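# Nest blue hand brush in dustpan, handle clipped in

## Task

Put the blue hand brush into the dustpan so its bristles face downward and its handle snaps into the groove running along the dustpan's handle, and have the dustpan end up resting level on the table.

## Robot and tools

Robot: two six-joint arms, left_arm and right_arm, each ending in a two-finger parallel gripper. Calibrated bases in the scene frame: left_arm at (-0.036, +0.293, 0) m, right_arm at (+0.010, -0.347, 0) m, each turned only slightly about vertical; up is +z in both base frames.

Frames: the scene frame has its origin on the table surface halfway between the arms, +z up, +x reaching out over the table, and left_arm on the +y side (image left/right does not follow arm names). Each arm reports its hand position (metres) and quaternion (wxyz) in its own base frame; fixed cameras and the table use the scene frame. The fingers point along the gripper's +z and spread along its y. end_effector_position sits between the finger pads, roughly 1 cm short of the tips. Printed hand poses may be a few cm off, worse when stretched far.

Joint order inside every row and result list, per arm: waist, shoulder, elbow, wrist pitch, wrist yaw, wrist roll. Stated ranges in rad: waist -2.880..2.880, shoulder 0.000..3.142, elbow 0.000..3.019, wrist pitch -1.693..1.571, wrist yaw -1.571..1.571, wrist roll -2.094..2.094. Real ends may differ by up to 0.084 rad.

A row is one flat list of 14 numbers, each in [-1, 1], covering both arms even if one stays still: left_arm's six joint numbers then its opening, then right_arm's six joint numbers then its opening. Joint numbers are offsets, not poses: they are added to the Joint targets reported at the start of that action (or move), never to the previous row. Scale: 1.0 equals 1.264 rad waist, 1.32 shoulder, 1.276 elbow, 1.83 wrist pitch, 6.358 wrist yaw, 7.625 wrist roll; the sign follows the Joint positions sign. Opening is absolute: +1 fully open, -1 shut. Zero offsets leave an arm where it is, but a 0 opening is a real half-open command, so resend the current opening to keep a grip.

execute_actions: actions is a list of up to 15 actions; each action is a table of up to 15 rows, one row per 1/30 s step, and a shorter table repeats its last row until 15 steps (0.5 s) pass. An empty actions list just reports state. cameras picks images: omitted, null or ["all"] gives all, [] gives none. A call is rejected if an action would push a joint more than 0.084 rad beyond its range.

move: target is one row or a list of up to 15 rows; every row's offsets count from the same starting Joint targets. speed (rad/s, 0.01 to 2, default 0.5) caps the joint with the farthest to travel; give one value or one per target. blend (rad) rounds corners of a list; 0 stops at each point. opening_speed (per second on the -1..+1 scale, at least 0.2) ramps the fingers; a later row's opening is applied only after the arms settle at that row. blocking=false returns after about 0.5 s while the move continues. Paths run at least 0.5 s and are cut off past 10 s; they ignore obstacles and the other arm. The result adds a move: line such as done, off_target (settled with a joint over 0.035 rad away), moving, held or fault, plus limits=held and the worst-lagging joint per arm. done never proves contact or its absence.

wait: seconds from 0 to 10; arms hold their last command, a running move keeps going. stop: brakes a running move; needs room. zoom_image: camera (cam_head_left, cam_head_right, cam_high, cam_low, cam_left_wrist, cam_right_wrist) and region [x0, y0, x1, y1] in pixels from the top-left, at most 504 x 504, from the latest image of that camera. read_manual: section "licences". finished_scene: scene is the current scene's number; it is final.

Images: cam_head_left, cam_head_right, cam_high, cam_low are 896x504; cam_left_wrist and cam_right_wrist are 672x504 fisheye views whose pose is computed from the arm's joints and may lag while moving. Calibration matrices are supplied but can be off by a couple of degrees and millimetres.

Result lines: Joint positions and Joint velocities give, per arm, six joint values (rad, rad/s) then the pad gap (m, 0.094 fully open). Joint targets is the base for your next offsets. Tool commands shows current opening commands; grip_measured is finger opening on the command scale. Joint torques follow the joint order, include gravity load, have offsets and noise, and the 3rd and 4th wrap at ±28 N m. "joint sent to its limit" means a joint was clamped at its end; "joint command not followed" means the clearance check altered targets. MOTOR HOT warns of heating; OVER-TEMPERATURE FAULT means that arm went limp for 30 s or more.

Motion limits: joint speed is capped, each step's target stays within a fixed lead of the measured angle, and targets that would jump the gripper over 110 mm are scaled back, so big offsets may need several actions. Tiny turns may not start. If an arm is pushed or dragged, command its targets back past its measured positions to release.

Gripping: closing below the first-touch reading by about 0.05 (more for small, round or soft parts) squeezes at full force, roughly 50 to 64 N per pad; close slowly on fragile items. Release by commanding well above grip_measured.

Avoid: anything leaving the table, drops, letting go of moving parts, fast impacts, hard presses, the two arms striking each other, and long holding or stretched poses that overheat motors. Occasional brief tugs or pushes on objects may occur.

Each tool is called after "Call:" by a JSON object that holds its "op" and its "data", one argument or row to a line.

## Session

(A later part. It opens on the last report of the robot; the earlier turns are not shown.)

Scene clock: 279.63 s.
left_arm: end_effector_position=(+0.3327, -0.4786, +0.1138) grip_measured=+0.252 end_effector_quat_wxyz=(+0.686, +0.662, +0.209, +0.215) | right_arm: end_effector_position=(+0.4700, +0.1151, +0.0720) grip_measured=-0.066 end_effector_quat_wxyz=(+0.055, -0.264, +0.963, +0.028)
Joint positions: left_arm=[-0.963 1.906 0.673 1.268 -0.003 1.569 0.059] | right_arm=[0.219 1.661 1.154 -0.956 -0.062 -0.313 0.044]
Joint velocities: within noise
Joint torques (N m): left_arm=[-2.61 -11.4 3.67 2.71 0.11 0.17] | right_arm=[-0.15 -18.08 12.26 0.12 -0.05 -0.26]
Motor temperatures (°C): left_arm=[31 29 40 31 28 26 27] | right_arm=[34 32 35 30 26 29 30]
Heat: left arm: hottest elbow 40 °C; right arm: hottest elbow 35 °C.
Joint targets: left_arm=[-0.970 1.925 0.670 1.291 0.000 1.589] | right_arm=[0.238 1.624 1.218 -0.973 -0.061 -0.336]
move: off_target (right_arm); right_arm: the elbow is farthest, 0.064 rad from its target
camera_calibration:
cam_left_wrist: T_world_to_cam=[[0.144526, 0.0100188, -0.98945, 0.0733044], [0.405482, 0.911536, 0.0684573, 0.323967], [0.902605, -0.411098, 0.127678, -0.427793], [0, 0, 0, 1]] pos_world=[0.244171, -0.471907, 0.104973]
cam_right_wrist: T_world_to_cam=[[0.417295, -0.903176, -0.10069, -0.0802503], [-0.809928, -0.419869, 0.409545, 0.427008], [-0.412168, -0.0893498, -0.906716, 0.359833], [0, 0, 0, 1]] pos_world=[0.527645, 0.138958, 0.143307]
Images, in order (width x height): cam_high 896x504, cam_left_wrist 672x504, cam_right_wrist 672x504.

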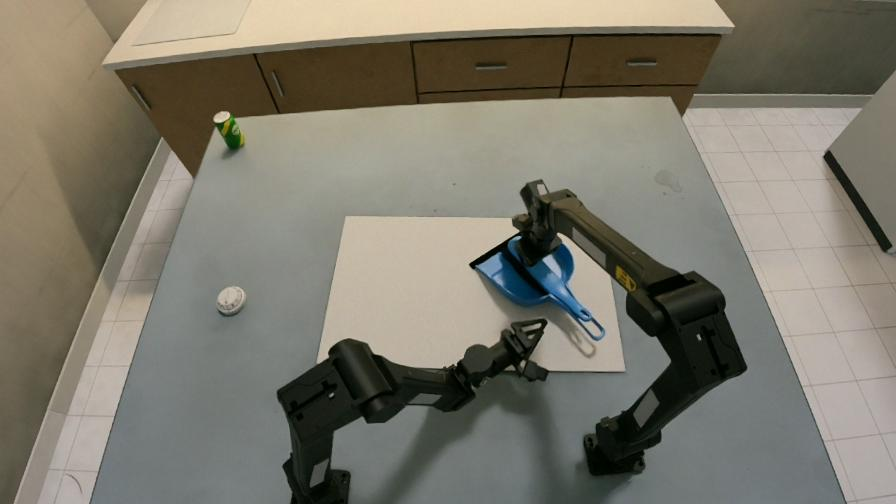

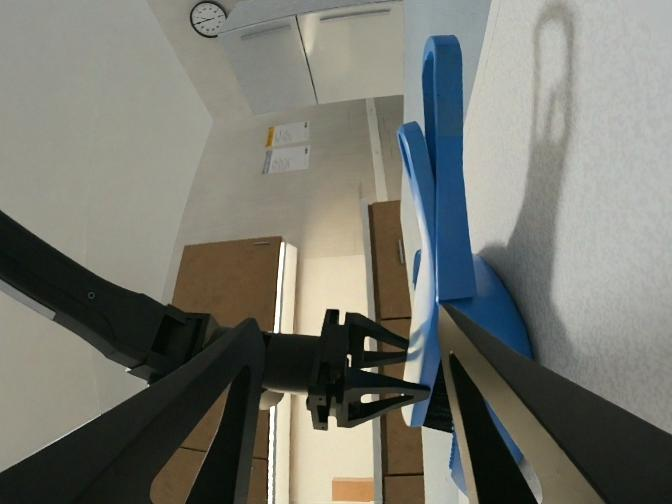

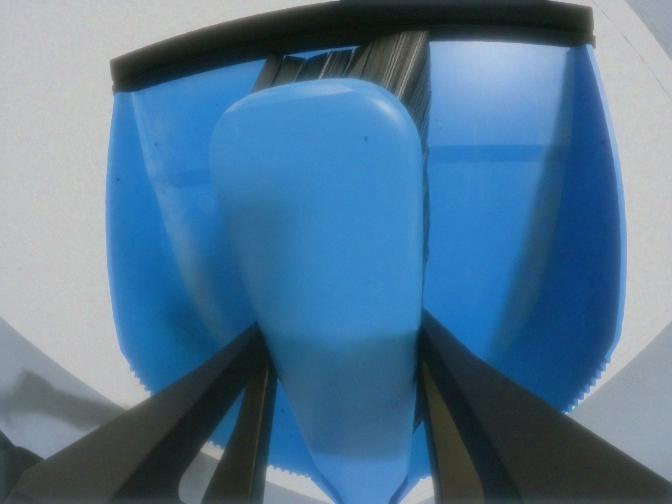

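Call:
{"op": "move", "data": {
  "target": [0, 0, 0, 0, 0, 0, 0.25, 0, 0.00985, -0.0533, 0.0432, 0, 0, -1],
  "speed": 0.1,
  "cameras": ["cam_left_wrist", "cam_right_wrist", "cam_high"]
}}

Call:
{"op": "zoom_image", "data": {
  "camera": "cam_left_wrist",
  "region": [390, 110, 490, 320]
}}

Call:
{"op": "zoom_image", "data": {
  "camera": "cam_left_wrist",
  "region": [390, 290, 490, 500]
}}

Scene clock: 286.50 s.
left_arm: end_effector_position=(+0.3327, -0.4786, +0.1138) grip_measured=+0.252 end_effector_quat_wxyz=(+0.686, +0.662, +0.209, +0.216) | right_arm: end_effector_position=(+0.4751, +0.1170, +0.0703) grip_measured=-0.066 end_effector_quat_wxyz=(+0.069, -0.265, +0.961, +0.028)
Joint positions: left_arm=[-0.963 1.906 0.673 1.268 -0.003 1.569 0.059] | right_arm=[0.221 1.661 1.146 -0.92 -0.062 -0.313 0.044]
Joint velocities: within noise
Joint torques (N m): left_arm=[-2.61 -11.4 3.69 2.73 0.1 0.18] | right_arm=[-0.21 -17.08 7.54 2 -0.06 -0.25]
Motor temperatures (°C): left_arm=[31 29 40 31 28 26 27] | right_arm=[34 32 35 30 26 29 30]
Heat: left arm: hottest elbow 40 °C; right arm: hottest elbow 35 °C.
Joint targets: left_arm=[-0.970 1.925 0.670 1.291 0.000 1.589] | right_arm=[0.238 1.637 1.150 -0.894 -0.061 -0.336]
move: done
camera_calibration:
cam_left_wrist: T_world_to_cam=[[0.145144, 0.0104549, -0.989355, 0.0732967], [0.405415, 0.911517, 0.069109, 0.323906], [0.902536, -0.41113, 0.128063, -0.427829], [0, 0, 0, 1]] pos_world=[0.244177, -0.471905, 0.104921]
cam_right_wrist: T_world_to_cam=[[0.421332, -0.901939, -0.094786, -0.0832966], [-0.820061, -0.42353, 0.384868, 0.439568], [-0.387272, -0.0844271, -0.918092, 0.348905], [0, 0, 0, 1]] pos_world=[0.530689, 0.140499, 0.143256]
Images, in order (width x height): cam_high 896x504, cam_left_wrist 672x504, cam_right_wrist 672x504.

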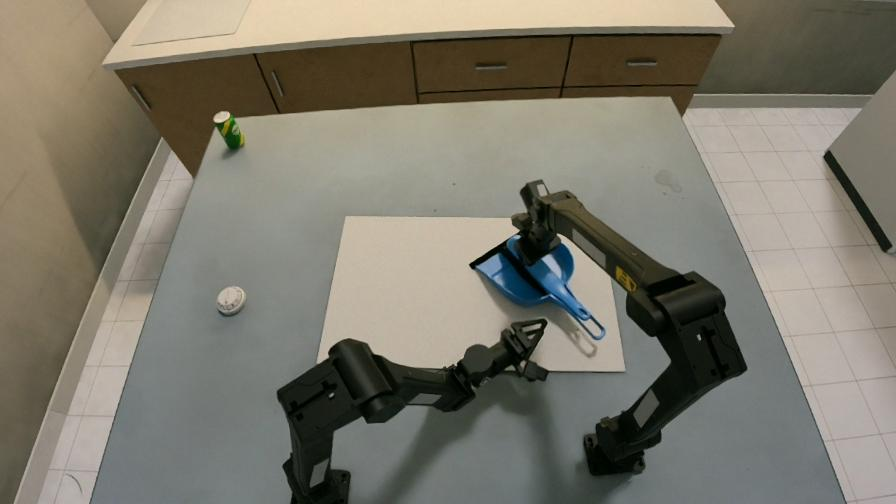

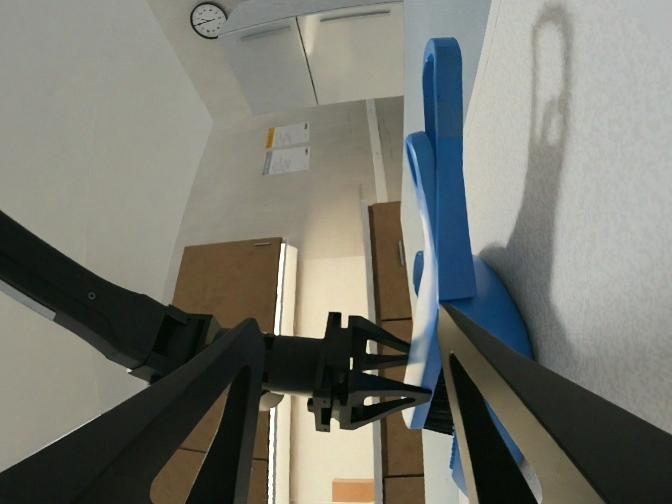

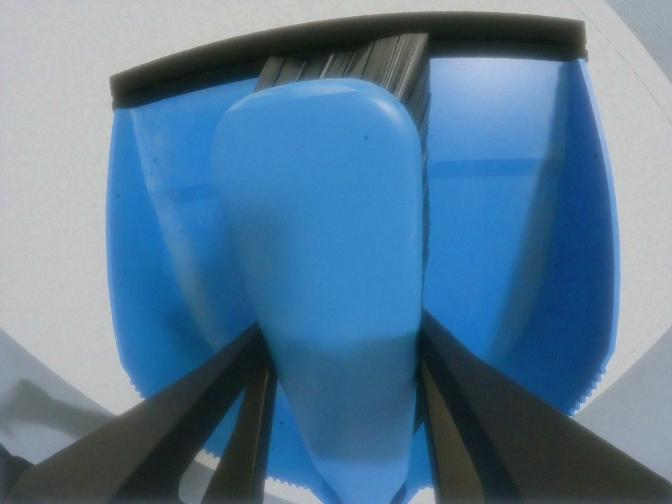

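Scaled by 2.400 from the camera's 672x504 image, which has a finer 960x720 frame.

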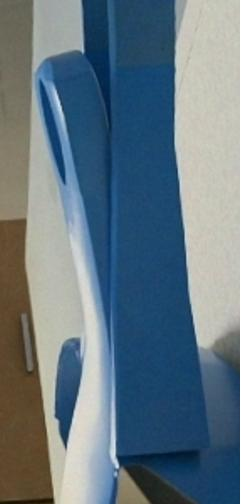

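Scaled by 2.400 from the camera's 672x504 image, which has a finer 960x720 frame.

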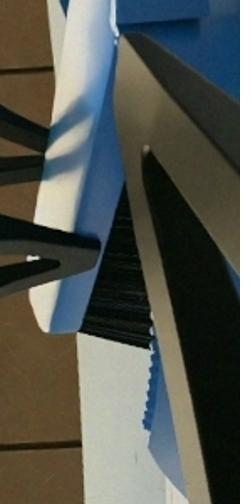

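Call:
{"op": "move", "data": {
  "target": [0, 0, 0, 0, 0, 0, 0.25, 0, 0.002, -0.0085, 0.0131, 0, 0, -1],
  "speed": 0.06,
  "cameras": ["cam_left_wrist", "cam_right_wrist", "cam_head_left"]
}}

Call:
{"op": "zoom_image", "data": {
  "camera": "cam_left_wrist",
  "region": [390, 110, 490, 320]
}}

Call:
{"op": "zoom_image", "data": {
  "camera": "cam_head_left",
  "region": [520, 120, 640, 245]
}}

Scene clock: 288.20 s.
left_arm: end_effector_position=(+0.3327, -0.4786, +0.1138) grip_measured=+0.252 end_effector_quat_wxyz=(+0.686, +0.662, +0.209, +0.216) | right_arm: end_effector_position=(+0.4750, +0.1170, +0.0698) grip_measured=-0.066 end_effector_quat_wxyz=(+0.075, -0.265, +0.961, +0.027)
Joint positions: left_arm=[-0.963 1.906 0.673 1.268 -0.003 1.569 0.059] | right_arm=[0.221 1.655 1.135 -0.903 -0.062 -0.313 0.044]
Joint velocities: within noise
Joint torques (N m): left_arm=[-2.61 -11.4 3.67 2.71 0.11 0.17] | right_arm=[-0.21 -16.09 7.51 2.15 -0.05 -0.25]
Motor temperatures (°C): left_arm=[31 29 39 31 28 26 27] | right_arm=[34 32 35 30 26 29 30]
Heat: left arm: hottest elbow 39 °C; right arm: hottest elbow 35 °C.
Joint targets: left_arm=[-0.970 1.925 0.670 1.291 0.000 1.589] | right_arm=[0.238 1.640 1.140 -0.870 -0.061 -0.336]
move: done
camera_calibration:
cam_left_wrist: T_world_to_cam=[[0.145144, 0.0104549, -0.989355, 0.0732967], [0.405415, 0.911517, 0.069109, 0.323906], [0.902536, -0.41113, 0.128063, -0.427829], [0, 0, 0, 1]] pos_world=[0.244177, -0.471905, 0.104921]
cam_right_wrist: T_world_to_cam=[[0.422478, -0.901682, -0.0920941, -0.084084], [-0.82471, -0.424573, 0.373619, 0.442784], [-0.375987, -0.0818949, -0.922999, 0.343116], [0, 0, 0, 1]] pos_world=[0.529699, 0.140277, 0.14352]
Images, in order (width x height): cam_head_left 896x504, cam_left_wrist 672x504, cam_right_wrist 672x504.

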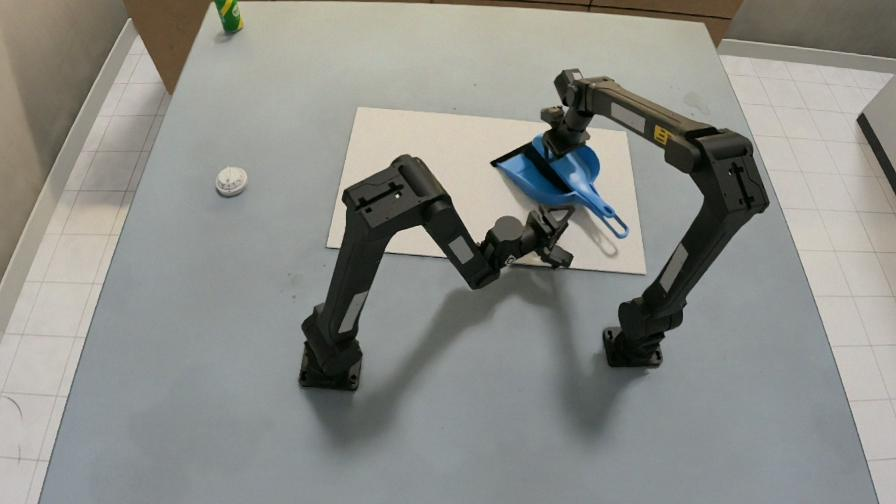

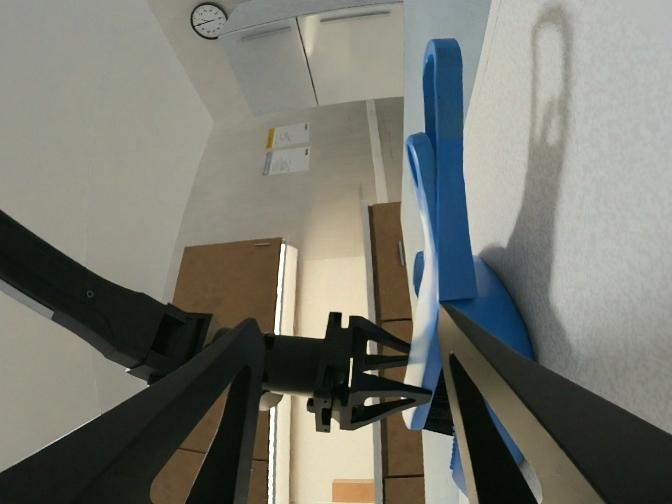

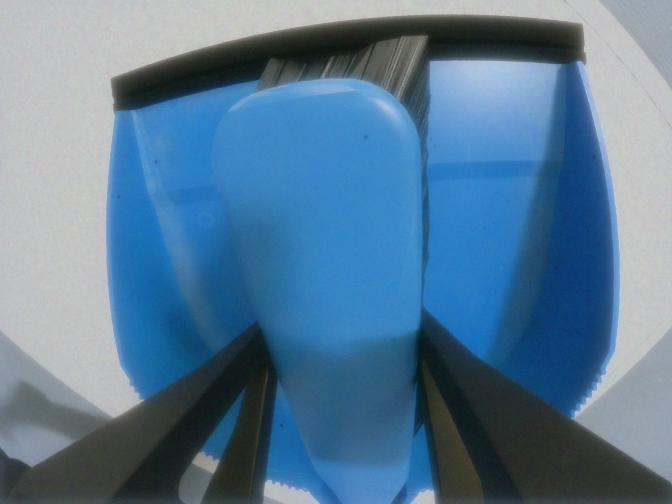

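Scaled by 2.400 from the camera's 672x504 image, which has a finer 960x720 frame.

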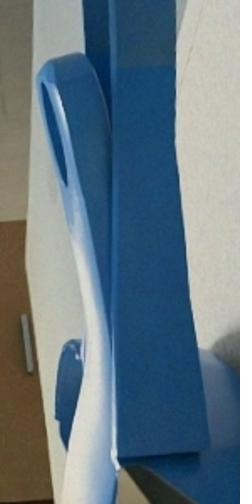

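Scaled by 4.032 from the camera's 896x504 image, which has a finer 1280x720 frame.

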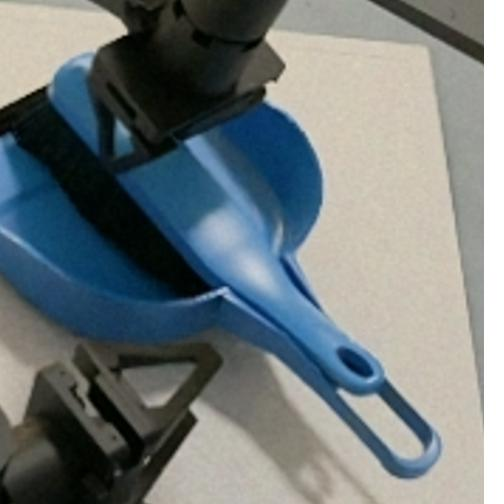

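Call:
{"op": "zoom_image", "data": {
  "camera": "cam_left_wrist",
  "region": [395, 120, 475, 220]
}}

Call:
{"op": "zoom_image", "data": {
  "camera": "cam_left_wrist",
  "region": [395, 210, 475, 310]
}}

Scaled by 5.040 from the camera's 672x504 image, which has a finer 960x720 frame.

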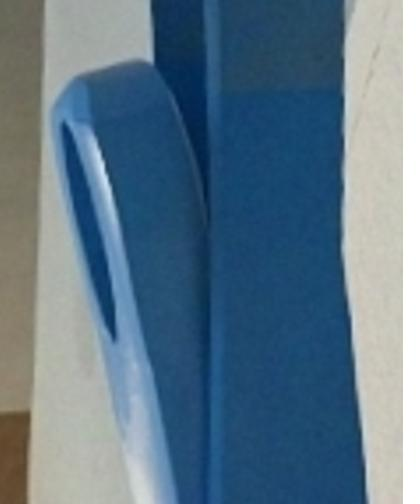

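Scaled by 5.040 from the camera's 672x504 image, which has a finer 960x720 frame.

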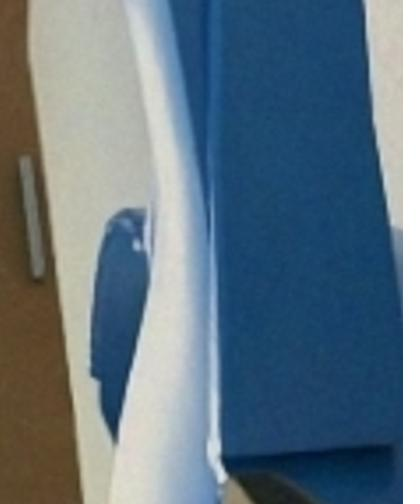

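I'll check the current state first.

Call:
{"op": "execute_actions", "data": {
  "actions": [],
  "cameras": ["cam_left_wrist", "cam_high"]
}}

Scene clock: 298.63 s.
left_arm: end_effector_position=(+0.3327, -0.4786, +0.1138) grip_measured=+0.252 end_effector_quat_wxyz=(+0.686, +0.662, +0.209, +0.216) | right_arm: end_effector_position=(+0.4752, +0.1170, +0.0698) grip_measured=-0.066 end_effector_quat_wxyz=(+0.076, -0.265, +0.961, +0.027)
Joint positions: left_arm=[-0.963 1.906 0.673 1.268 -0.003 1.569 0.059] | right_arm=[0.221 1.655 1.135 -0.903 -0.062 -0.313 0.044]
Joint velocities: within noise
Joint torques (N m): left_arm=[-2.61 -11.4 3.67 2.71 0.11 0.17] | right_arm=[-0.21 -16.15 7.51 2.25 -0.06 -0.25]
Motor temperatures (°C): left_arm=[31 29 39 31 28 26 27] | right_arm=[34 31 35 30 26 29 30]
Heat: left arm: hottest elbow 39 °C; right arm: hottest elbow 35 °C.
Joint targets: left_arm=[-0.970 1.925 0.670 1.291 0.000 1.589] | right_arm=[0.238 1.640 1.140 -0.870 -0.061 -0.336]
Tool commands: left_gripper/opening=+0.25 right_gripper/opening=-1.0
camera_calibration:
cam_left_wrist: T_world_to_cam=[[0.145144, 0.0104549, -0.989355, 0.0732967], [0.405415, 0.911517, 0.069109, 0.323906], [0.902536, -0.41113, 0.128063, -0.427829], [0, 0, 0, 1]] pos_world=[0.244177, -0.471905, 0.104921]
Images, in order (width x height): cam_high 896x504, cam_left_wrist 672x504.

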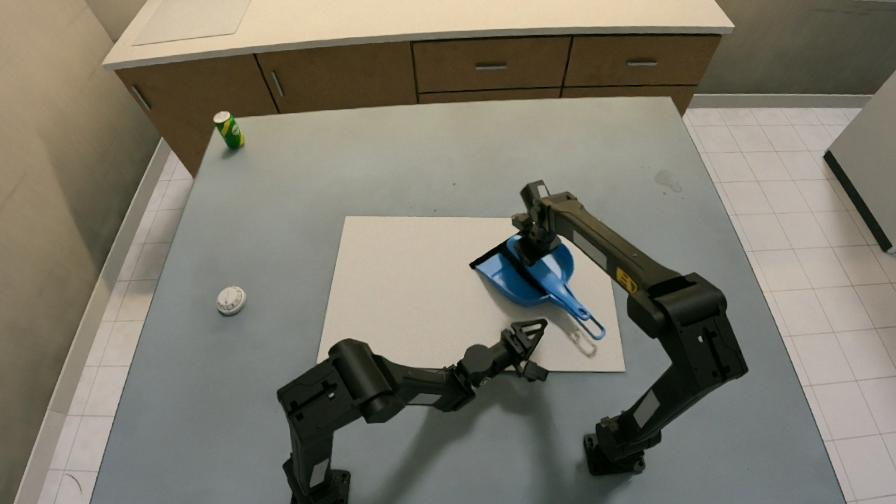

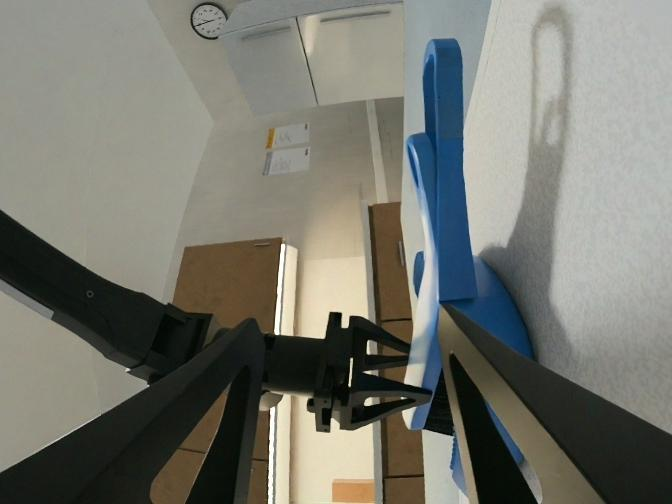

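Call:
{"op": "zoom_image", "data": {
  "camera": "cam_left_wrist",
  "region": [360, 20, 560, 320]
}}

Call:
{"op": "zoom_image", "data": {
  "camera": "cam_high",
  "region": [450, 160, 640, 360]
}}

Scaled by 1.680 from the camera's 672x504 image, which has a finer 960x720 frame.

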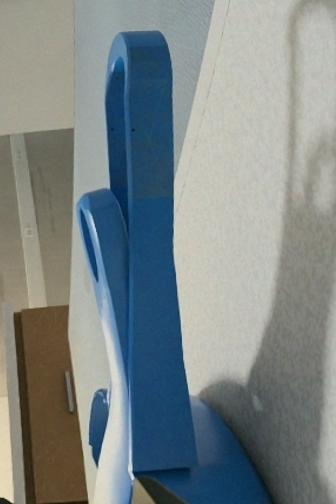

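Scaled by 2.520 from the camera's 896x504 image, which has a finer 1280x720 frame.

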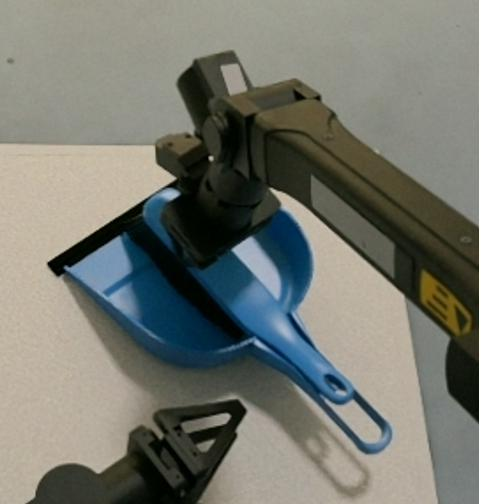

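Call:
{"op": "move", "data": {
  "target": [-0.0087, 0.1068, 0.0353, 0.0475, 0, 0, 0.2, 0, 0, 0, 0, 0, 0, -1],
  "speed": 0.3,
  "opening_speed": 0.5,
  "cameras": ["cam_left_wrist"]
}}

Scene clock: 304.00 s.
left_arm: end_effector_position=(+0.3316, -0.4770, +0.0604) grip_measured=+0.202 end_effector_quat_wxyz=(+0.672, +0.677, +0.213, +0.211) | right_arm: end_effector_position=(+0.4752, +0.1170, +0.0698) grip_measured=-0.066 end_effector_quat_wxyz=(+0.076, -0.265, +0.961, +0.027)
Joint positions: left_arm=[-0.963 2.047 0.685 1.355 -0.003 1.57 0.056] | right_arm=[0.221 1.655 1.135 -0.903 -0.062 -0.313 0.044]
Joint velocities: within noise
Joint torques (N m): left_arm=[-2.73 -12.1 5.18 2.73 0.11 0.17] | right_arm=[-0.26 -16.09 7.53 2.24 -0.06 -0.25]
Motor temperatures (°C): left_arm=[31 29 38 31 28 26 27] | right_arm=[34 31 34 30 26 29 30]
Heat: left arm: hottest elbow 38 °C; right arm: hottest waist 34 °C.
Joint targets: left_arm=[-0.981 2.066 0.715 1.378 0.000 1.589] | right_arm=[0.238 1.640 1.140 -0.870 -0.061 -0.336]
move: done
camera_calibration:
cam_left_wrist: T_world_to_cam=[[0.121773, 0.0447334, -0.991549, 0.0447997], [0.407299, 0.908748, 0.0910186, 0.323331], [0.90514, -0.414941, 0.092441, -0.419866], [0, 0, 0, 1]] pos_world=[0.24289, -0.47005, 0.0538049]
Images, in order (width x height): cam_left_wrist 672x504.

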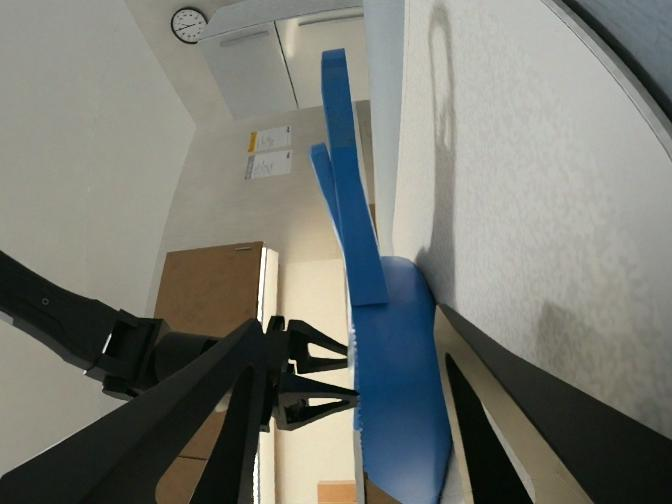

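Call:
{"op": "move", "data": {
  "target": [-0.0087, 0.0485, 0.1677, -0.0929, 0, 0, 0.2, 0, 0, 0, 0, 0, 0, -1],
  "speed": 0.35,
  "cameras": ["cam_left_wrist"]
}}

Scene clock: 307.73 s.
left_arm: end_effector_position=(+0.3668, -0.5398, +0.0692) grip_measured=+0.202 end_effector_quat_wxyz=(+0.681, +0.670, +0.208, +0.210) | right_arm: end_effector_position=(+0.4752, +0.1170, +0.0698) grip_measured=-0.066 end_effector_quat_wxyz=(+0.076, -0.265, +0.961, +0.027)
Joint positions: left_arm=[-0.974 2.1 0.89 1.225 -0.003 1.57 0.056] | right_arm=[0.221 1.655 1.135 -0.903 -0.062 -0.313 0.044]
Joint velocities: within noise
Joint torques (N m): left_arm=[-2.73 -13.63 6.99 1.14 0.11 0.17] | right_arm=[-0.21 -16.09 7.51 2.25 -0.06 -0.25]
Motor temperatures (°C): left_arm=[31 29 38 31 28 26 27] | right_arm=[34 31 34 30 26 29 30]
Heat: left arm: hottest elbow 38 °C; right arm: hottest waist 34 °C.
Joint targets: left_arm=[-0.992 2.130 0.929 1.208 0.000 1.589] | right_arm=[0.238 1.640 1.140 -0.870 -0.061 -0.336]
move: off_target (left_arm); left_arm: the elbow is farthest, 0.039 rad from its target
camera_calibration:
cam_left_wrist: T_world_to_cam=[[0.134803, 0.0249422, -0.990558, 0.0365629], [0.415954, 0.905911, 0.0794169, 0.361388], [0.899339, -0.422732, 0.111745, -0.481952], [0, 0, 0, 1]] pos_world=[0.278189, -0.532034, 0.0613729]
Images, in order (width x height): cam_left_wrist 672x504.

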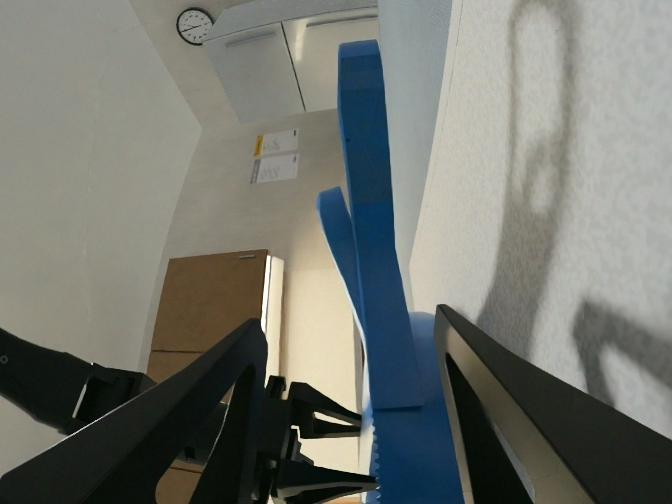

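Call:
{"op": "move", "data": {
  "target": [0, 0.0303, 0.069, -0.0333, 0, 0, 0.2, 0, 0, 0, 0, 0, 0, -1],
  "speed": 0.25,
  "cameras": ["cam_left_wrist"]
}}

Scene clock: 310.47 s.
left_arm: end_effector_position=(+0.3821, -0.5624, +0.0623) grip_measured=+0.202 end_effector_quat_wxyz=(+0.676, +0.675, +0.209, +0.208) | right_arm: end_effector_position=(+0.4752, +0.1170, +0.0698) grip_measured=-0.066 end_effector_quat_wxyz=(+0.076, -0.265, +0.961, +0.027)
Joint positions: left_arm=[-0.974 2.139 0.975 1.164 -0.003 1.57 0.056] | right_arm=[0.221 1.655 1.135 -0.903 -0.062 -0.313 0.044]
Joint velocities: within noise
Joint torques (N m): left_arm=[-2.67 -14.45 7.6 1.11 0.11 0.17] | right_arm=[-0.21 -16.15 7.51 2.26 -0.06 -0.25]
Motor temperatures (°C): left_arm=[31 30 38 31 28 26 27] | right_arm=[34 31 34 30 26 29 30]
Heat: left arm: hottest elbow 38 °C; right arm: hottest waist 34 °C.
Joint targets: left_arm=[-0.992 2.170 1.017 1.147 0.000 1.589] | right_arm=[0.238 1.640 1.140 -0.870 -0.061 -0.336]
move: off_target (left_arm); left_arm: the elbow is farthest, 0.042 rad from its target
camera_calibration:
cam_left_wrist: T_world_to_cam=[[0.12644, 0.0372506, -0.991275, 0.0383734], [0.416657, 0.904877, 0.0871498, 0.374707], [0.900228, -0.424041, 0.098892, -0.504844], [0, 0, 0, 1]] pos_world=[0.293498, -0.554567, 0.055308]
Images, in order (width x height): cam_left_wrist 672x504.

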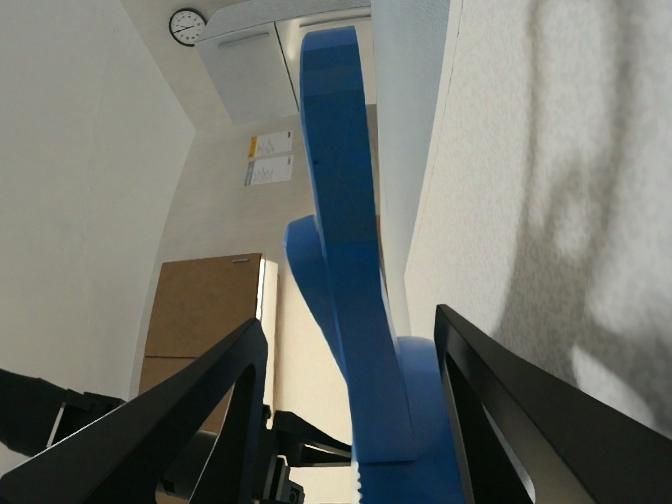

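Call:
{"op": "move", "data": {
  "target": [0, 0.0303, 0.0925, -0.0426, 0, 0, 0.2, 0, 0, 0, 0, 0, 0, -1],
  "speed": 0.2,
  "cameras": ["cam_left_wrist", "cam_high"]
}}

Scene clock: 312.67 s.
left_arm: end_effector_position=(+0.4033, -0.5935, +0.0651) grip_measured=+0.202 end_effector_quat_wxyz=(+0.676, +0.675, +0.209, +0.209) | right_arm: end_effector_position=(+0.4752, +0.1170, +0.0698) grip_measured=-0.066 end_effector_quat_wxyz=(+0.076, -0.265, +0.961, +0.027)
Joint positions: left_arm=[-0.974 2.177 1.091 1.087 -0.003 1.57 0.056] | right_arm=[0.221 1.655 1.135 -0.903 -0.062 -0.313 0.044]
Joint velocities: within noise
Joint torques (N m): left_arm=[-2.73 -15.5 8.42 1.24 0.11 0.17] | right_arm=[-0.15 -16.15 7.53 2.25 -0.05 -0.25]
Motor temperatures (°C): left_arm=[31 30 38 31 28 26 27] | right_arm=[34 31 34 30 26 29 30]
Heat: left arm: hottest elbow 38 °C; right arm: hottest waist 34 °C.
Joint targets: left_arm=[-0.992 2.210 1.135 1.069 0.000 1.589] | right_arm=[0.238 1.640 1.140 -0.870 -0.061 -0.336]
move: off_target (left_arm); left_arm: the elbow is farthest, 0.044 rad from its target
camera_calibration:
cam_left_wrist: T_world_to_cam=[[0.12667, 0.0369128, -0.991258, 0.0393139], [0.416637, 0.904906, 0.0869379, 0.393843], [0.900205, -0.424007, 0.099245, -0.537322], [0, 0, 0, 1]] pos_world=[0.31463, -0.58567, 0.0580569]
Images, in order (width x height): cam_high 896x504, cam_left_wrist 672x504.

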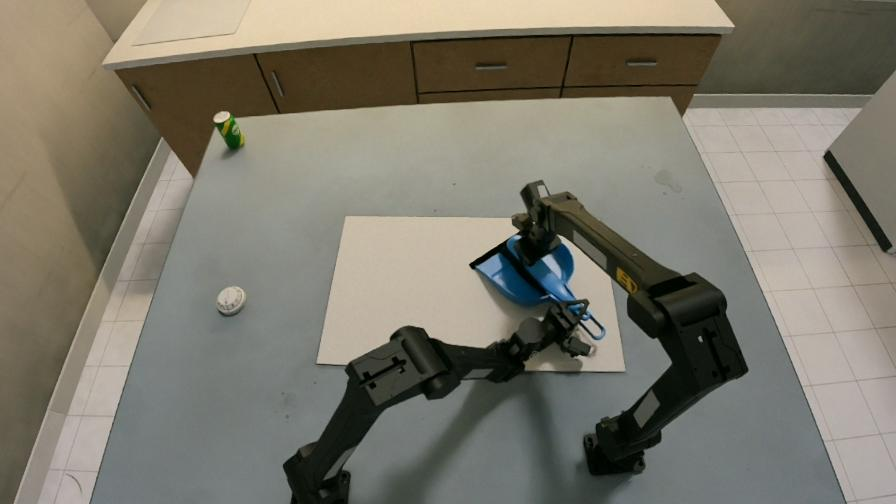

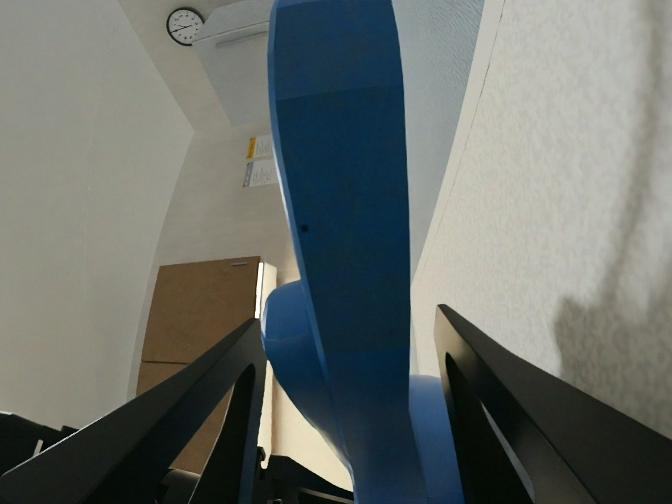

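Call:
{"op": "zoom_image", "data": {
  "camera": "cam_left_wrist",
  "region": [190, 240, 510, 480]
}}

Call:
{"op": "zoom_image", "data": {
  "camera": "cam_high",
  "region": [480, 220, 640, 380]
}}

Scaled by 1.575 from the camera's 672x504 image, which has a finer 960x720 frame.

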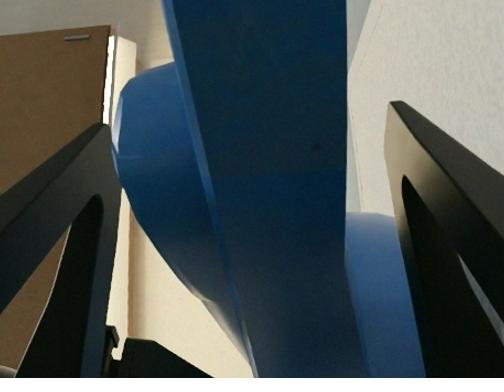

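Scaled by 3.150 from the camera's 896x504 image, which has a finer 1280x720 frame.

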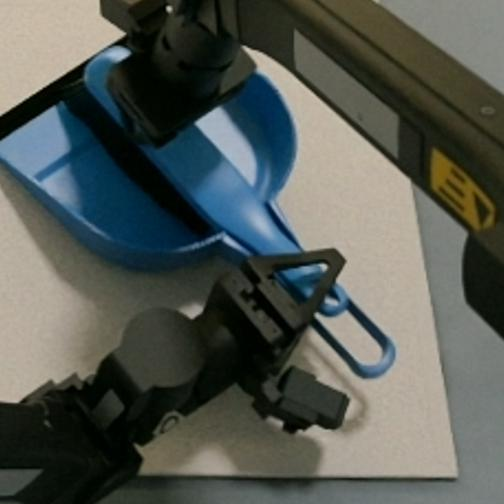

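Call:
{"op": "move", "data": {
  "target": [0, 0, 0, 0, 0, -0.0169, -0.12, 0, 0, 0, 0, 0, 0, -1],
  "speed": 0.2,
  "opening_speed": 0.4,
  "cameras": ["cam_left_wrist"]
}}

Scene clock: 321.97 s.
left_arm: end_effector_position=(+0.4033, -0.5935, +0.0650) grip_measured=-0.118 end_effector_quat_wxyz=(+0.684, +0.665, +0.239, +0.178) | right_arm: end_effector_position=(+0.4752, +0.1170, +0.0698) grip_measured=-0.066 end_effector_quat_wxyz=(+0.076, -0.265, +0.961, +0.027)
Joint positions: left_arm=[-0.974 2.177 1.091 1.086 -0.003 1.48 0.041] | right_arm=[0.221 1.655 1.135 -0.903 -0.062 -0.313 0.044]
Joint velocities: within noise
Joint torques (N m): left_arm=[-2.73 -15.5 8.42 1.16 0.11 -0.28] | right_arm=[-0.21 -16.15 7.5 2.24 -0.06 -0.25]
Motor temperatures (°C): left_arm=[31 30 38 30 28 26 27] | right_arm=[34 31 34 30 26 29 30]
Heat: left arm: hottest elbow 38 °C; right arm: hottest waist 34 °C.
Joint targets: left_arm=[-0.992 2.210 1.135 1.069 0.000 1.460] | right_arm=[0.238 1.640 1.140 -0.870 -0.061 -0.336]
move: off_target (left_arm); left_arm: the elbow is farthest, 0.044 rad from its target
camera_calibration:
cam_left_wrist: T_world_to_cam=[[0.0530837, -0.012916, -0.998507, 0.0397914], [0.420296, 0.907325, 0.0106077, 0.398773], [0.905833, -0.420232, 0.0535927, -0.534374], [0, 0, 0, 1]] pos_world=[0.314339, -0.585863, 0.0641404]
Images, in order (width x height): cam_left_wrist 672x504.

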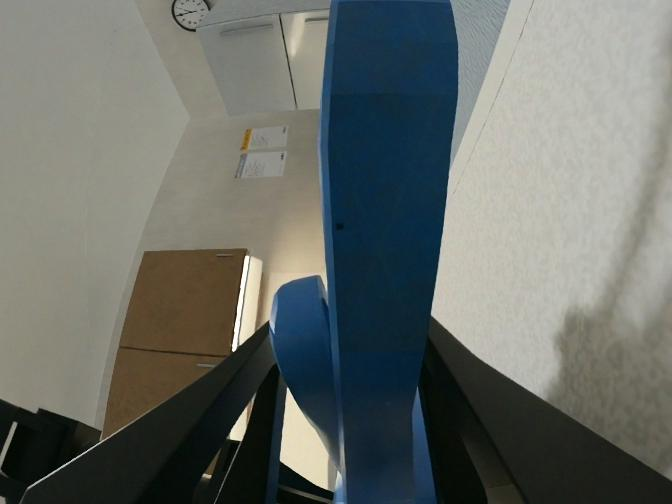

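Call:
{"op": "move", "data": {
  "target": [0, 0, 0, 0, 0, 0, -0.2, 0, 0, 0, 0, 0, 0, -1],
  "speed": 0.2,
  "opening_speed": 0.3,
  "cameras": ["cam_left_wrist"]
}}

Scene clock: 322.73 s.
left_arm: end_effector_position=(+0.4033, -0.5935, +0.0650) grip_measured=-0.197 end_effector_quat_wxyz=(+0.685, +0.665, +0.239, +0.178) | right_arm: end_effector_position=(+0.4752, +0.1170, +0.0698) grip_measured=-0.066 end_effector_quat_wxyz=(+0.076, -0.265, +0.961, +0.027)
Joint positions: left_arm=[-0.974 2.177 1.091 1.086 -0.003 1.48 0.038] | right_arm=[0.221 1.655 1.135 -0.903 -0.062 -0.313 0.044]
Joint velocities: within noise
Joint torques (N m): left_arm=[-2.73 -15.56 8.42 1.16 0.11 -0.26] | right_arm=[-0.26 -16.15 7.51 2.25 -0.06 -0.25]
Motor temperatures (°C): left_arm=[31 30 38 30 28 26 27] | right_arm=[34 31 34 30 26 29 30]
Heat: left arm: hottest elbow 38 °C; right arm: hottest waist 34 °C.
Joint targets: left_arm=[-0.992 2.210 1.135 1.069 0.000 1.460] | right_arm=[0.238 1.640 1.140 -0.870 -0.061 -0.336]
move: off_target (left_arm); left_arm: the elbow is farthest, 0.044 rad from its target
camera_calibration:
cam_left_wrist: T_world_to_cam=[[0.0524547, -0.0133459, -0.998534, 0.0397917], [0.420303, 0.907329, 0.00995238, 0.398815], [0.905866, -0.420209, 0.053203, -0.534349], [0, 0, 0, 1]] pos_world=[0.314338, -0.585864, 0.0641931]
Images, in order (width x height): cam_left_wrist 672x504.

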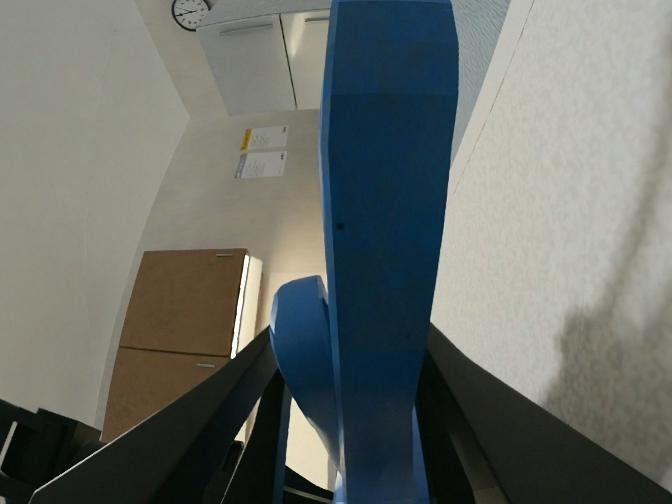

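Call:
{"op": "move", "data": {
  "target": [0, 0, 0, 0, 0, 0, -0.25, 0, 0, 0, 0, 0, 0, -1],
  "speed": 0.2,
  "opening_speed": 0.2,
  "cameras": ["cam_left_wrist"]
}}

Call:
{"op": "zoom_image", "data": {
  "camera": "cam_left_wrist",
  "region": [230, 230, 500, 500]
}}

Scene clock: 323.70 s.
left_arm: end_effector_position=(+0.4033, -0.5935, +0.0650) grip_measured=-0.247 end_effector_quat_wxyz=(+0.685, +0.665, +0.239, +0.178) | right_arm: end_effector_position=(+0.4752, +0.1170, +0.0698) grip_measured=-0.066 end_effector_quat_wxyz=(+0.076, -0.265, +0.961, +0.027)
Joint positions: left_arm=[-0.974 2.177 1.091 1.086 -0.003 1.48 0.035] | right_arm=[0.221 1.655 1.135 -0.903 -0.062 -0.313 0.044]
Joint velocities: within noise
Joint torques (N m): left_arm=[-2.73 -15.56 8.42 1.16 0.11 -0.26] | right_arm=[-0.21 -16.15 7.54 2.24 -0.06 -0.25]
Motor temperatures (°C): left_arm=[31 30 38 30 28 26 27] | right_arm=[34 31 34 30 26 29 30]
Heat: left arm: hottest elbow 38 °C; right arm: hottest waist 34 °C.
Joint targets: left_arm=[-0.992 2.210 1.135 1.069 0.000 1.460] | right_arm=[0.238 1.640 1.140 -0.870 -0.061 -0.336]
move: off_target (left_arm); left_arm: the elbow is farthest, 0.044 rad from its target
camera_calibration:
cam_left_wrist: T_world_to_cam=[[0.0524547, -0.0133459, -0.998534, 0.0397917], [0.420303, 0.907329, 0.00995238, 0.398815], [0.905866, -0.420209, 0.053203, -0.534349], [0, 0, 0, 1]] pos_world=[0.314338, -0.585864, 0.0641931]
Images, in order (width x height): cam_left_wrist 672x504.

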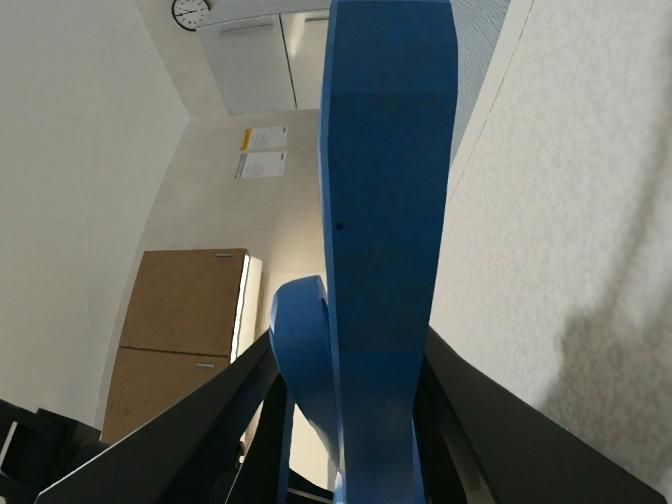

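Scaled by 1.867 from the camera's 672x504 image, which has a finer 960x720 frame.

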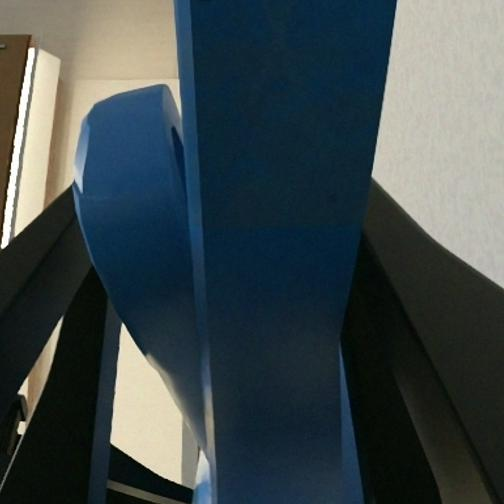

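Call:
{"op": "move", "data": {
  "target": [0, 0, 0, 0, 0, 0, -0.3, 0, 0, 0, 0, 0, 0, -1],
  "speed": 0.2,
  "opening_speed": 0.2,
  "cameras": ["cam_left_wrist"]
}}

Call:
{"op": "zoom_image", "data": {
  "camera": "cam_left_wrist",
  "region": [230, 230, 500, 500]
}}

Scene clock: 324.90 s.
left_arm: end_effector_position=(+0.4032, -0.5935, +0.0639) grip_measured=-0.297 end_effector_quat_wxyz=(+0.684, +0.666, +0.239, +0.178) | right_arm: end_effector_position=(+0.4752, +0.1170, +0.0698) grip_measured=-0.066 end_effector_quat_wxyz=(+0.076, -0.265, +0.961, +0.027)
Joint positions: left_arm=[-0.974 2.179 1.091 1.086 -0.003 1.48 0.033] | right_arm=[0.221 1.655 1.135 -0.903 -0.062 -0.313 0.044]
Joint velocities: within noise
Joint torques (N m): left_arm=[-2.73 -15.62 8.4 1.16 0.11 -0.26] | right_arm=[-0.21 -16.09 7.51 2.25 -0.06 -0.25]
Motor temperatures (°C): left_arm=[31 30 38 30 28 26 27] | right_arm=[34 31 34 30 26 29 30]
Heat: left arm: hottest elbow 38 °C; right arm: hottest waist 34 °C.
Joint targets: left_arm=[-0.992 2.210 1.135 1.069 0.000 1.460] | right_arm=[0.238 1.640 1.140 -0.870 -0.061 -0.336]
move: off_target (left_arm); left_arm: the elbow is farthest, 0.044 rad from its target
camera_calibration:
cam_left_wrist: T_world_to_cam=[[0.0515939, -0.0120788, -0.998595, 0.0398332], [0.420312, 0.907316, 0.0107413, 0.398712], [0.905912, -0.420276, 0.0518888, -0.534179], [0, 0, 0, 1]] pos_world=[0.31428, -0.585779, 0.0632125]
Images, in order (width x height): cam_left_wrist 672x504.

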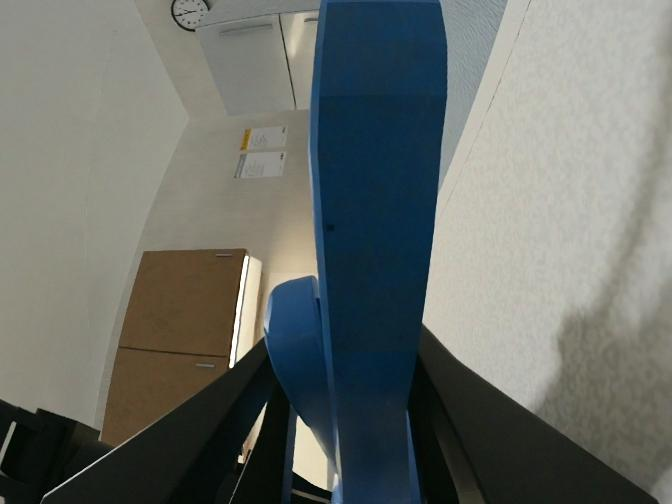

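Scaled by 1.867 from the camera's 672x504 image, which has a finer 960x720 frame.

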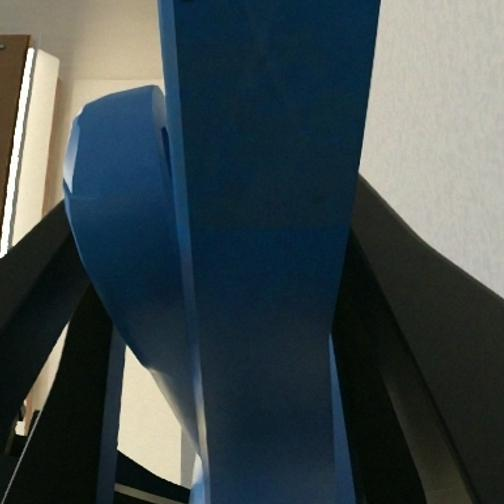

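Call:
{"op": "move", "data": {
  "target": [0, 0, 0, 0, 0, 0, -0.35, 0, 0, 0, 0, 0, 0, -1],
  "speed": 0.2,
  "opening_speed": 0.2,
  "cameras": ["cam_left_wrist"]
}}

Call:
{"op": "zoom_image", "data": {
  "camera": "cam_left_wrist",
  "region": [230, 230, 500, 500]
}}

Scene clock: 326.03 s.
left_arm: end_effector_position=(+0.4032, -0.5934, +0.0629) grip_measured=-0.347 end_effector_quat_wxyz=(+0.683, +0.666, +0.240, +0.178) | right_arm: end_effector_position=(+0.4752, +0.1170, +0.0698) grip_measured=-0.066 end_effector_quat_wxyz=(+0.076, -0.265, +0.961, +0.027)
Joint positions: left_arm=[-0.974 2.18 1.091 1.086 -0.003 1.48 0.031] | right_arm=[0.221 1.655 1.135 -0.903 -0.062 -0.313 0.044]
Joint velocities: within noise
Joint torques (N m): left_arm=[-2.67 -15.74 8.39 1.16 0.11 -0.26] | right_arm=[-0.21 -16.15 7.51 2.26 -0.06 -0.25]
Motor temperatures (°C): left_arm=[31 30 38 30 28 26 27] | right_arm=[34 31 34 30 26 29 30]
Heat: left arm: hottest elbow 38 °C; right arm: hottest waist 34 °C.
Joint targets: left_arm=[-0.992 2.210 1.135 1.069 0.000 1.460] | right_arm=[0.238 1.640 1.140 -0.870 -0.061 -0.336]
move: off_target (left_arm); left_arm: the elbow is farthest, 0.044 rad from its target
camera_calibration:
cam_left_wrist: T_world_to_cam=[[0.050733, -0.0108118, -0.998654, 0.0398744], [0.420322, 0.907302, 0.0115302, 0.398608], [0.905956, -0.420341, 0.0505746, -0.534009], [0, 0, 0, 1]] pos_world=[0.314222, -0.585693, 0.062232]
Images, in order (width x height): cam_left_wrist 672x504.

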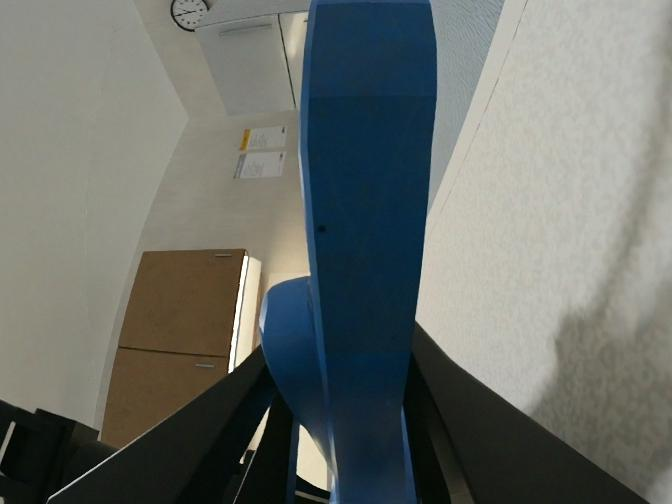

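Scaled by 1.867 from the camera's 672x504 image, which has a finer 960x720 frame.

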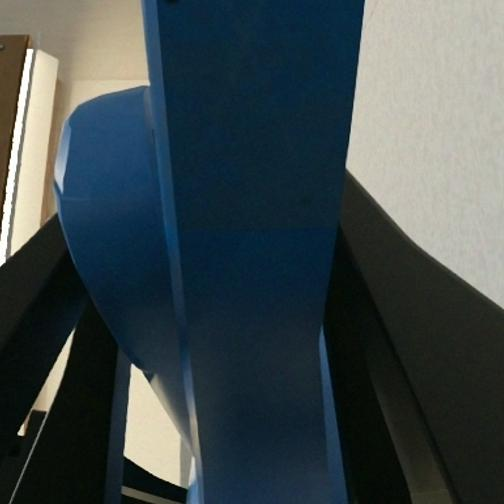

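Call:
{"op": "move", "data": {
  "target": [0, 0, 0, 0, 0, 0, -0.4, 0, 0, 0, 0, 0, 0, -1],
  "speed": 0.2,
  "opening_speed": 0.2,
  "cameras": ["cam_left_wrist"]
}}

Call:
{"op": "zoom_image", "data": {
  "camera": "cam_left_wrist",
  "region": [230, 230, 500, 500]
}}

Scene clock: 328.27 s.
left_arm: end_effector_position=(+0.4032, -0.5934, +0.0623) grip_measured=-0.397 end_effector_quat_wxyz=(+0.683, +0.667, +0.240, +0.177) | right_arm: end_effector_position=(+0.4751, +0.1170, +0.0693) grip_measured=-0.066 end_effector_quat_wxyz=(+0.076, -0.265, +0.961, +0.027)
Joint positions: left_arm=[-0.974 2.18 1.091 1.084 -0.003 1.478 0.028] | right_arm=[0.221 1.655 1.134 -0.9 -0.062 -0.313 0.044]
Joint velocities: within noise
Joint torques (N m): left_arm=[-2.67 -15.79 8.39 1.25 0.11 -0.24] | right_arm=[-0.21 -16.15 7.68 2.1 -0.06 -0.25]
Motor temperatures (°C): left_arm=[31 30 38 30 28 26 27] | right_arm=[34 31 34 30 26 29 30]
Heat: left arm: hottest elbow 38 °C; right arm: hottest waist 34 °C.
Joint targets: left_arm=[-0.992 2.210 1.135 1.069 0.000 1.460] | right_arm=[0.238 1.640 1.140 -0.870 -0.061 -0.336]
move: off_target (left_arm); left_arm: the elbow is farthest, 0.044 rad from its target
camera_calibration:
cam_left_wrist: T_world_to_cam=[[0.0481902, -0.00978046, -0.99879, 0.0409581], [0.420346, 0.907293, 0.0113966, 0.398607], [0.906084, -0.420386, 0.0478337, -0.533886], [0, 0, 0, 1]] pos_world=[0.314219, -0.58569, 0.0619036]
Images, in order (width x height): cam_left_wrist 672x504.

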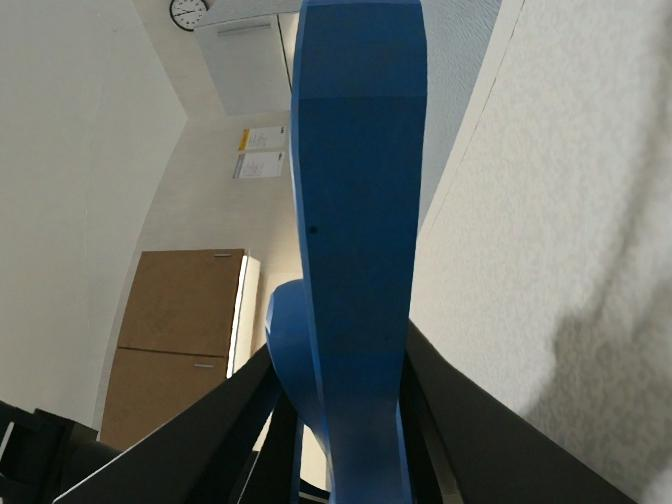

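Scaled by 1.867 from the camera's 672x504 image, which has a finer 960x720 frame.

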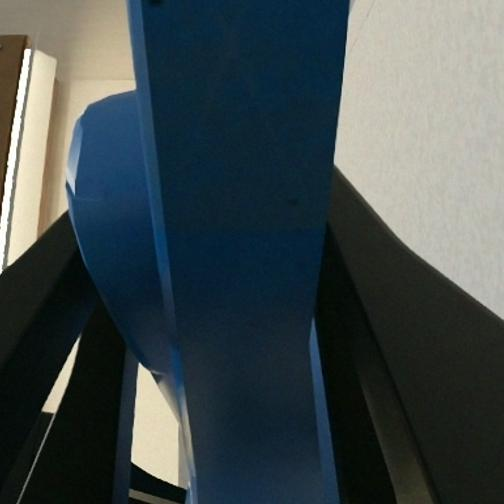

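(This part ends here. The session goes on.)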